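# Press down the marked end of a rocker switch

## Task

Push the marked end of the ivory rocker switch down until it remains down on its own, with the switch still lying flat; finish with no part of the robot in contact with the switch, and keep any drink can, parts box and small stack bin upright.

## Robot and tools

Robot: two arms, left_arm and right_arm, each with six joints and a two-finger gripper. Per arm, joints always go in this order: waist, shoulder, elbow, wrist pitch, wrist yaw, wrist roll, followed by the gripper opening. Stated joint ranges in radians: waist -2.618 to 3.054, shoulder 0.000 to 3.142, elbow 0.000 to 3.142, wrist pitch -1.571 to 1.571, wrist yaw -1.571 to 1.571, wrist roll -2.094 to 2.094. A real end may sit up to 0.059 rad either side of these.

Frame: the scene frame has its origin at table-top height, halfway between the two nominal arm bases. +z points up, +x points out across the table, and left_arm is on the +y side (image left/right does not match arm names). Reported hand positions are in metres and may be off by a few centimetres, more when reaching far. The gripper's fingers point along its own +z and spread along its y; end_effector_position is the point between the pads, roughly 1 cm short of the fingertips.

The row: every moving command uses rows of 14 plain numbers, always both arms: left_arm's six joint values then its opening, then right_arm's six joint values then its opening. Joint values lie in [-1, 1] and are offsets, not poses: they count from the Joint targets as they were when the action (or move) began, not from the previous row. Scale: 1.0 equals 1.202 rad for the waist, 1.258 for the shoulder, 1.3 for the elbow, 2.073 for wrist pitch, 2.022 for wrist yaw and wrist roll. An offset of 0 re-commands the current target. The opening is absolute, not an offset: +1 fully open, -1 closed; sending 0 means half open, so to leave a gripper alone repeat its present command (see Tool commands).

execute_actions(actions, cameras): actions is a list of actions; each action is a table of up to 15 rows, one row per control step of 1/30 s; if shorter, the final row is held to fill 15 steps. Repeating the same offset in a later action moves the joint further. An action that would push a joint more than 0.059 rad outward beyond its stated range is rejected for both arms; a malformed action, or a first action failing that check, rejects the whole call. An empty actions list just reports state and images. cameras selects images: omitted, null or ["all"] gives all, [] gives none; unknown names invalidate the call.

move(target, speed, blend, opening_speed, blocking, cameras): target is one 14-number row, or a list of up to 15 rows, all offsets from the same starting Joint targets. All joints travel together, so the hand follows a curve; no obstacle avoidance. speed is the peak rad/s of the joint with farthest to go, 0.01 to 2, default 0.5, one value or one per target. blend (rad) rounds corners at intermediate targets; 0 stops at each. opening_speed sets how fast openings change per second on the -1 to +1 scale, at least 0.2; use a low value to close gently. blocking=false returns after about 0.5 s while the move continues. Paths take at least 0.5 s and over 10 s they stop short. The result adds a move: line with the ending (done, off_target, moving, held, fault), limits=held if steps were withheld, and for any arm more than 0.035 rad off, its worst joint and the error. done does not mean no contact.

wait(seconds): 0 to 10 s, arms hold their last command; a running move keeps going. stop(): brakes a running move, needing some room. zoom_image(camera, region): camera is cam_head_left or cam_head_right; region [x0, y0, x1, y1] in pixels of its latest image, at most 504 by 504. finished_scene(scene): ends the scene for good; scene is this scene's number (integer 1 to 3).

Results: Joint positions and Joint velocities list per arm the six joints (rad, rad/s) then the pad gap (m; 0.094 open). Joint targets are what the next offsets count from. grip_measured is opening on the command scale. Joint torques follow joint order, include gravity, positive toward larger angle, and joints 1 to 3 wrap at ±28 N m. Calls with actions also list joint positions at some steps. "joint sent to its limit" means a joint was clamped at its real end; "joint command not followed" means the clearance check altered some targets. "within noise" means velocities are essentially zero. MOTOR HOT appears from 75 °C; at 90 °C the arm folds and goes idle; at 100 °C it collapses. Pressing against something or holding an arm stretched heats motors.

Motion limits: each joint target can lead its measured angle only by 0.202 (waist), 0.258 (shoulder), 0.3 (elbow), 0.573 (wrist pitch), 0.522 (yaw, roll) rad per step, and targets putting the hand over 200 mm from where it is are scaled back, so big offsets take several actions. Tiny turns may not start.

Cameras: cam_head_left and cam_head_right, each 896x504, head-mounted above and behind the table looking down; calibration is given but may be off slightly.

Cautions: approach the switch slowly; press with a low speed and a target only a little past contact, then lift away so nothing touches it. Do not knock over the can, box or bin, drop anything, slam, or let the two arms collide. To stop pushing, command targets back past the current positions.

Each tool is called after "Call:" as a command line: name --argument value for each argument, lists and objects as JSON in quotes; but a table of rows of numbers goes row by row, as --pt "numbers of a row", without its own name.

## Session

Call:
execute_actions --actions '[]'

Scene clock: 0.00 s.
left_arm: end_effector_position=(+0.4252, +0.2846, +0.1121) grip_measured=+1.000 end_effector_quat_wxyz=(+0.604, -0.041, +0.796, +0.012) | right_arm: end_effector_position=(+0.4148, -0.2792, +0.1161) grip_measured=+1.000 end_effector_quat_wxyz=(+0.622, +0.064, +0.779, -0.053)
Joint positions: left_arm=[0.015 1.501 0.327 0.9 -0.072 -0.052 0.094] | right_arm=[-0.001 1.617 0.385 1.006 0.133 0.026 0.094]
Joint velocities: within noise
Joint torques (N m): no reading
Heat: left arm: 24 °C; right arm: 27 °C.
Joint targets: left_arm=[0.015 1.492 0.336 0.910 -0.072 -0.052] | right_arm=[-0.001 1.609 0.392 1.009 0.134 0.026]
Tool commands: left_gripper/opening=+1.0 right_gripper/opening=+1.0

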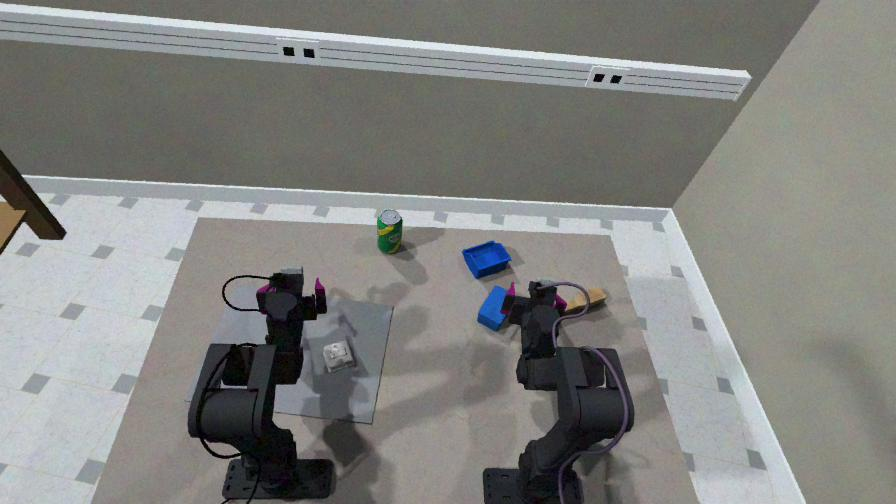

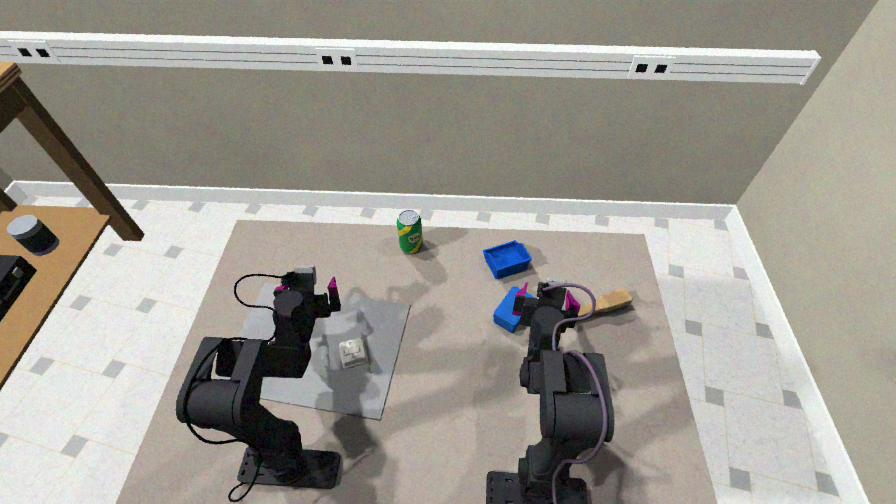

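Switch visible at (338,355). Zoom in.

Call:
zoom_image --camera "cam_head_left" --region '[318, 343, 358, 367]'

Call:
zoom_image --camera "cam_head_right" --region '[333, 340, 373, 364]'

Scaled by 12.600 from the camera's 896x504 image, which has a finer 1280x720 frame.

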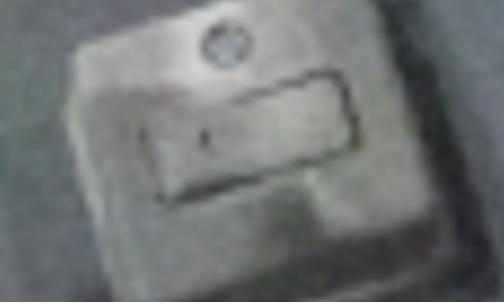

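Scaled by 12.600 from the camera's 896x504 image, which has a finer 1280x720 frame.

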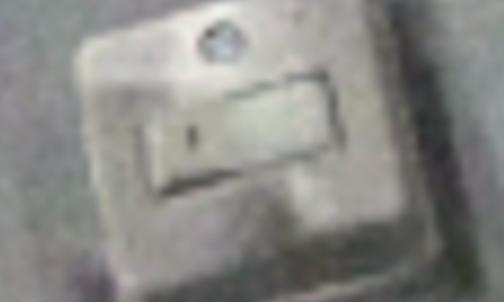

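Call:
move --pt "-0.1373 -0.3116 0.3185 -0.5596 0.0406 0.0257 -1 0 0 0 0 0 0 1" --pt "-0.2637 0.0898 0.6385 -1.0 0.0406 0.0257 -1 0 0 0 0 0 0 1" --pt "-0.2637 0.0898 0.5462 -0.9329 0.0406 0.0257 -1 0 0 0 0 0 0 1" --speed '[1.5,1.5,0.4]' --blend '[0.25,0.05,0]'

Call:
zoom_image --camera "cam_head_left" --region '[310, 333, 360, 363]'

Call:
zoom_image --camera "cam_head_right" --region '[325, 330, 375, 360]'

Scene clock: 9.43 s.
left_arm: end_effector_position=(+0.2854, +0.1912, +0.0585) grip_measured=-0.995 end_effector_quat_wxyz=(-0.006, +0.151, +0.989, +0.000) | right_arm: end_effector_position=(+0.4148, -0.2792, +0.1161) grip_measured=+1.000 end_effector_quat_wxyz=(+0.622, +0.064, +0.779, -0.053)
Joint positions: left_arm=[-0.297 1.593 1.048 -1.038 0.001 -0.012 0] | right_arm=[-0.001 1.617 0.385 1.006 0.133 0.026 0.094]
Joint velocities: within noise
Joint torques (N m): left_arm=[-0.51 -4.46 6.26 0.66 0.13 0.08] | right_arm=[-0.01 -5.24 5.93 2.1 0.01 -0.03]
Heat: left arm: 25 °C; right arm: 29 °C.
Joint targets: left_arm=[-0.302 1.605 1.046 -1.024 0.010 -0.001] | right_arm=[-0.001 1.609 0.392 1.009 0.134 0.026]
move: done

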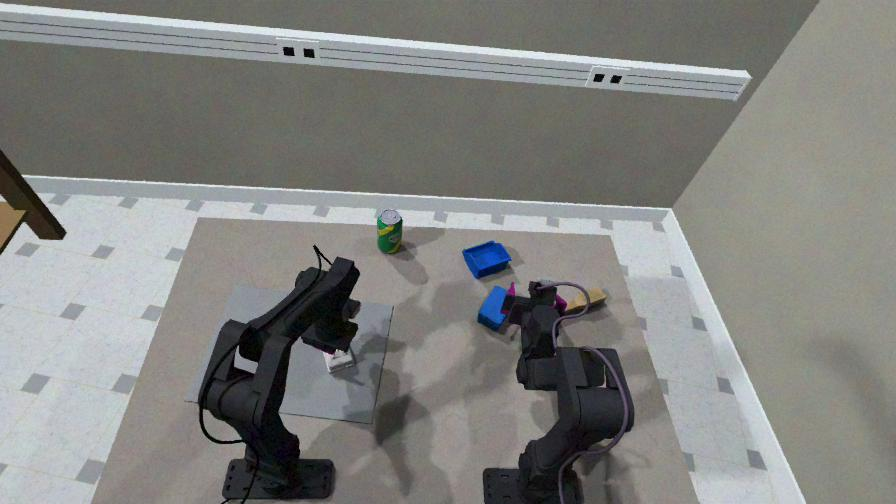

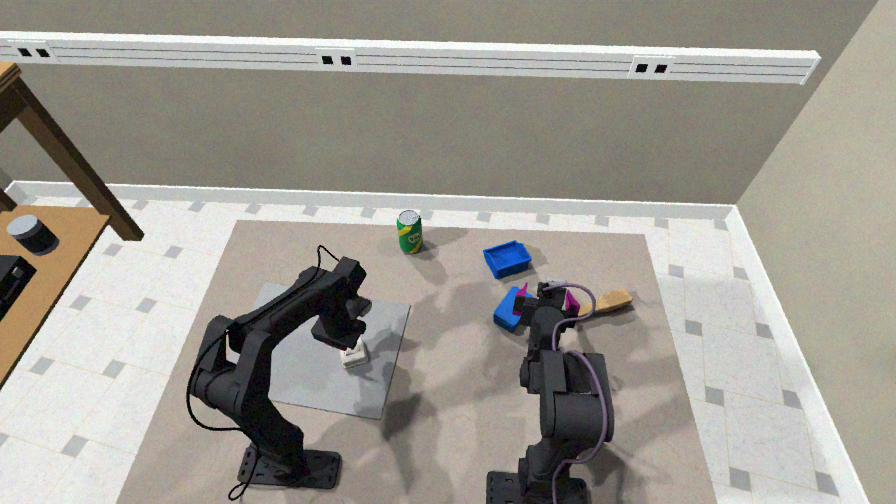

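Scaled by 10.080 from the camera's 896x504 image, which has a finer 1280x720 frame.

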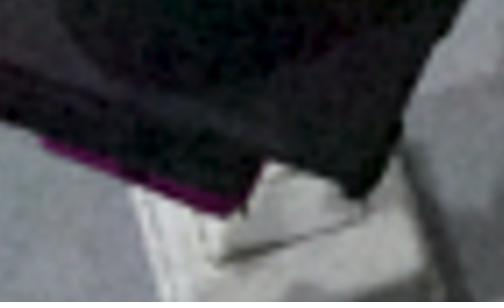

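Scaled by 10.080 from the camera's 896x504 image, which has a finer 1280x720 frame.

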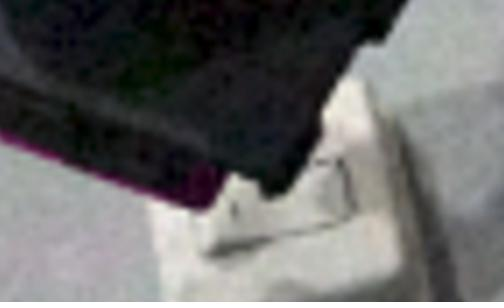

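Call:
move --pt "-0.005 0 -0.0417 0.034 0 0 -1 0 0 0 0 0 0 1" --pt "-0.005 0 -0.0769 0.0627 0 0 -1 0 0 0 0 0 0 1" --speed '[0.25,0.08]' --blend '[0.02,0]'

Call:
zoom_image --camera "cam_head_right" --region '[325, 330, 375, 360]'

Scene clock: 13.33 s.
left_arm: end_effector_position=(+0.2823, +0.1909, +0.0371) grip_measured=-0.995 end_effector_quat_wxyz=(+0.004, +0.153, +0.988, -0.001) | right_arm: end_effector_position=(+0.4148, -0.2792, +0.1161) grip_measured=+1.000 end_effector_quat_wxyz=(+0.622, +0.064, +0.779, -0.053)
Joint positions: left_arm=[-0.302 1.593 0.958 -0.928 0.001 -0.012 0] | right_arm=[-0.001 1.617 0.385 1.006 0.133 0.026 0.094]
Joint velocities: within noise
Joint torques (N m): left_arm=[-0.54 -4.41 5.19 0.89 0.13 0.08] | right_arm=[-0.01 -5.26 5.93 2.1 0.01 -0.03]
Heat: left arm: 25 °C; right arm: 29 °C.
Joint targets: left_arm=[-0.308 1.605 0.946 -0.894 0.010 -0.001] | right_arm=[-0.001 1.609 0.392 1.009 0.134 0.026]
move: done

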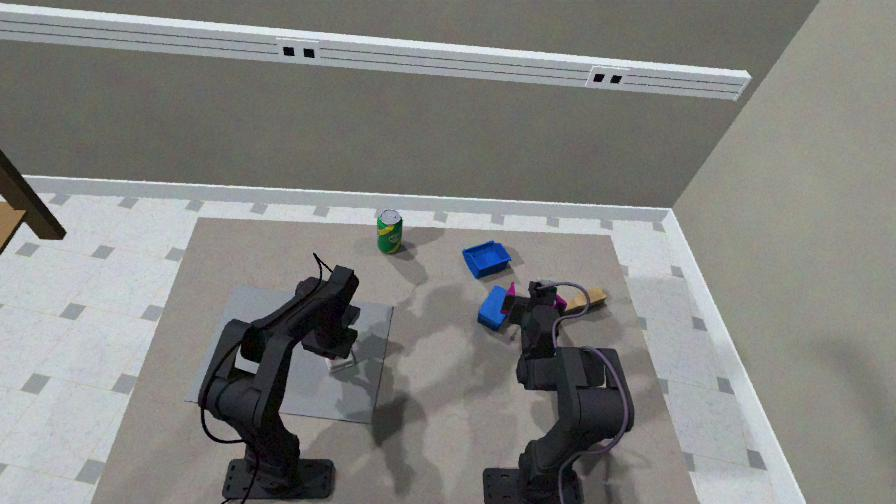

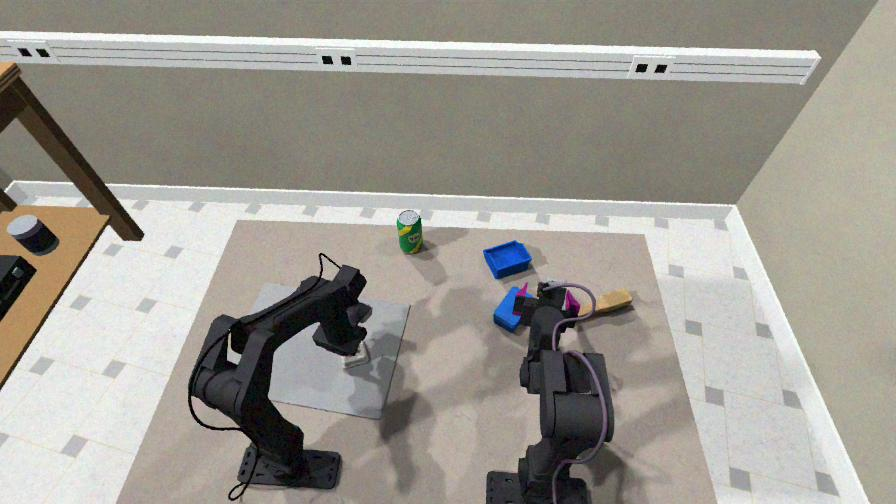

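Scaled by 10.080 from the camera's 896x504 image, which has a finer 1280x720 frame.

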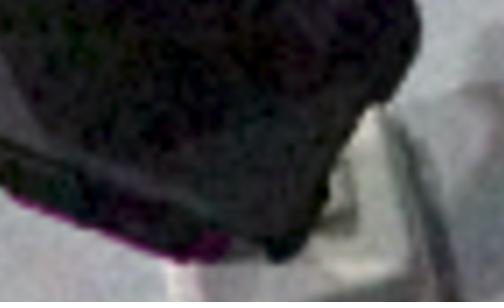

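Call:
move --pt "0 0 0.08 -0.065 0 0 -1 0 0 0 0 0 0 1" --pt "0.45 -0.35 0.08 -0.065 0 0 -1 0 0 0 0 0 0 1" --speed '[0.4,1.2]' --blend '[0.05,0]'

Call:
zoom_image --camera "cam_head_left" --region '[318, 343, 358, 367]'

Call:
zoom_image --camera "cam_head_right" --region '[333, 340, 373, 364]'

Scene clock: 16.17 s.
left_arm: end_effector_position=(+0.2955, +0.3271, +0.1581) grip_measured=-0.995 end_effector_quat_wxyz=(+0.200, -0.107, +0.974, +0.016) | right_arm: end_effector_position=(+0.4148, -0.2792, +0.1161) grip_measured=+1.000 end_effector_quat_wxyz=(+0.622, +0.064, +0.779, -0.053)
Joint positions: left_arm=[0.227 1.174 1.031 -1.025 0.007 -0.011 0] | right_arm=[-0.001 1.617 0.385 1.006 0.133 0.026 0.094]
Joint velocities: within noise
Joint torques (N m): left_arm=[0.4 -3.29 9.14 1.22 0.07 0.08] | right_arm=[-0.01 -5.26 5.93 2.1 0.01 -0.03]
Heat: left arm: 25 °C; right arm: 30 °C.
Joint targets: left_arm=[0.233 1.165 1.050 -1.029 0.010 -0.001] | right_arm=[-0.001 1.609 0.392 1.009 0.134 0.026]
move: done

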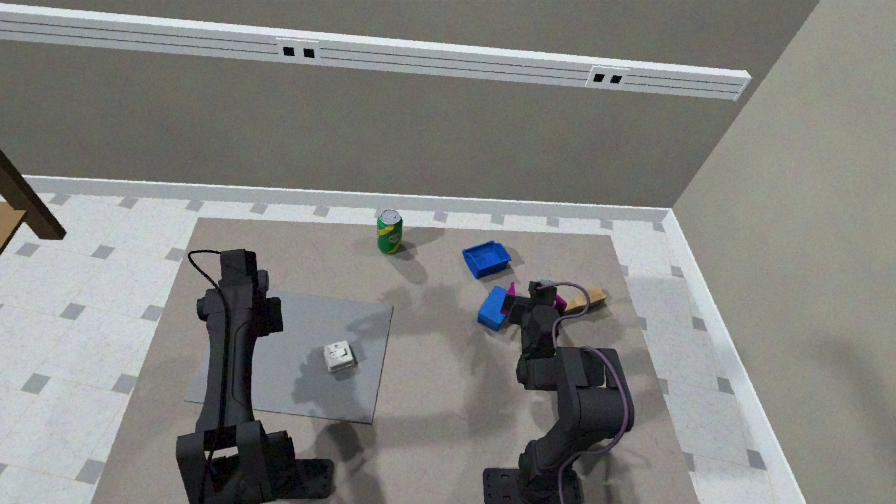

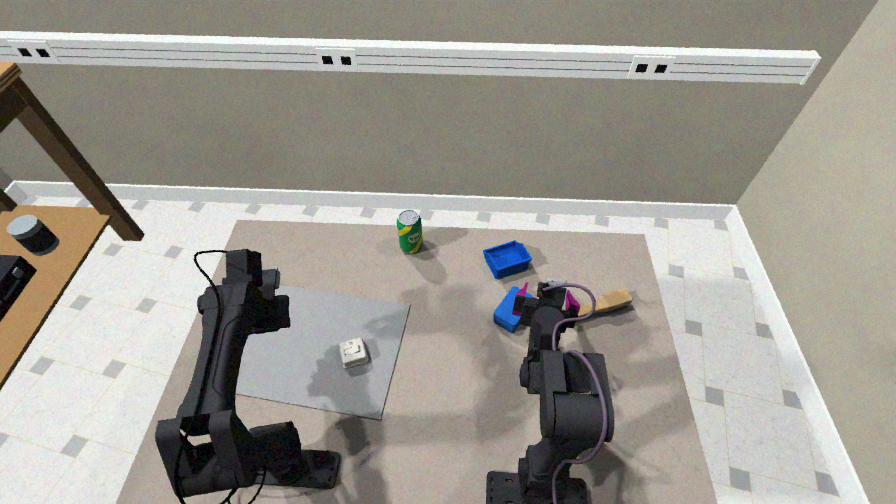

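Scaled by 12.600 from the camera's 896x504 image, which has a finer 1280x720 frame.

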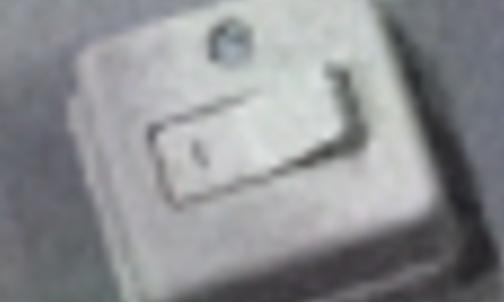

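Scaled by 12.600 from the camera's 896x504 image, which has a finer 1280x720 frame.

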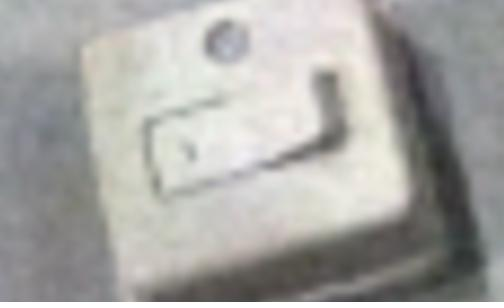

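The marked end is flush and the opposite end is raised with a visible shadow, so it flipped.

Call:
finished_scene --scene 3 --done true

The scene is finished: the task was done.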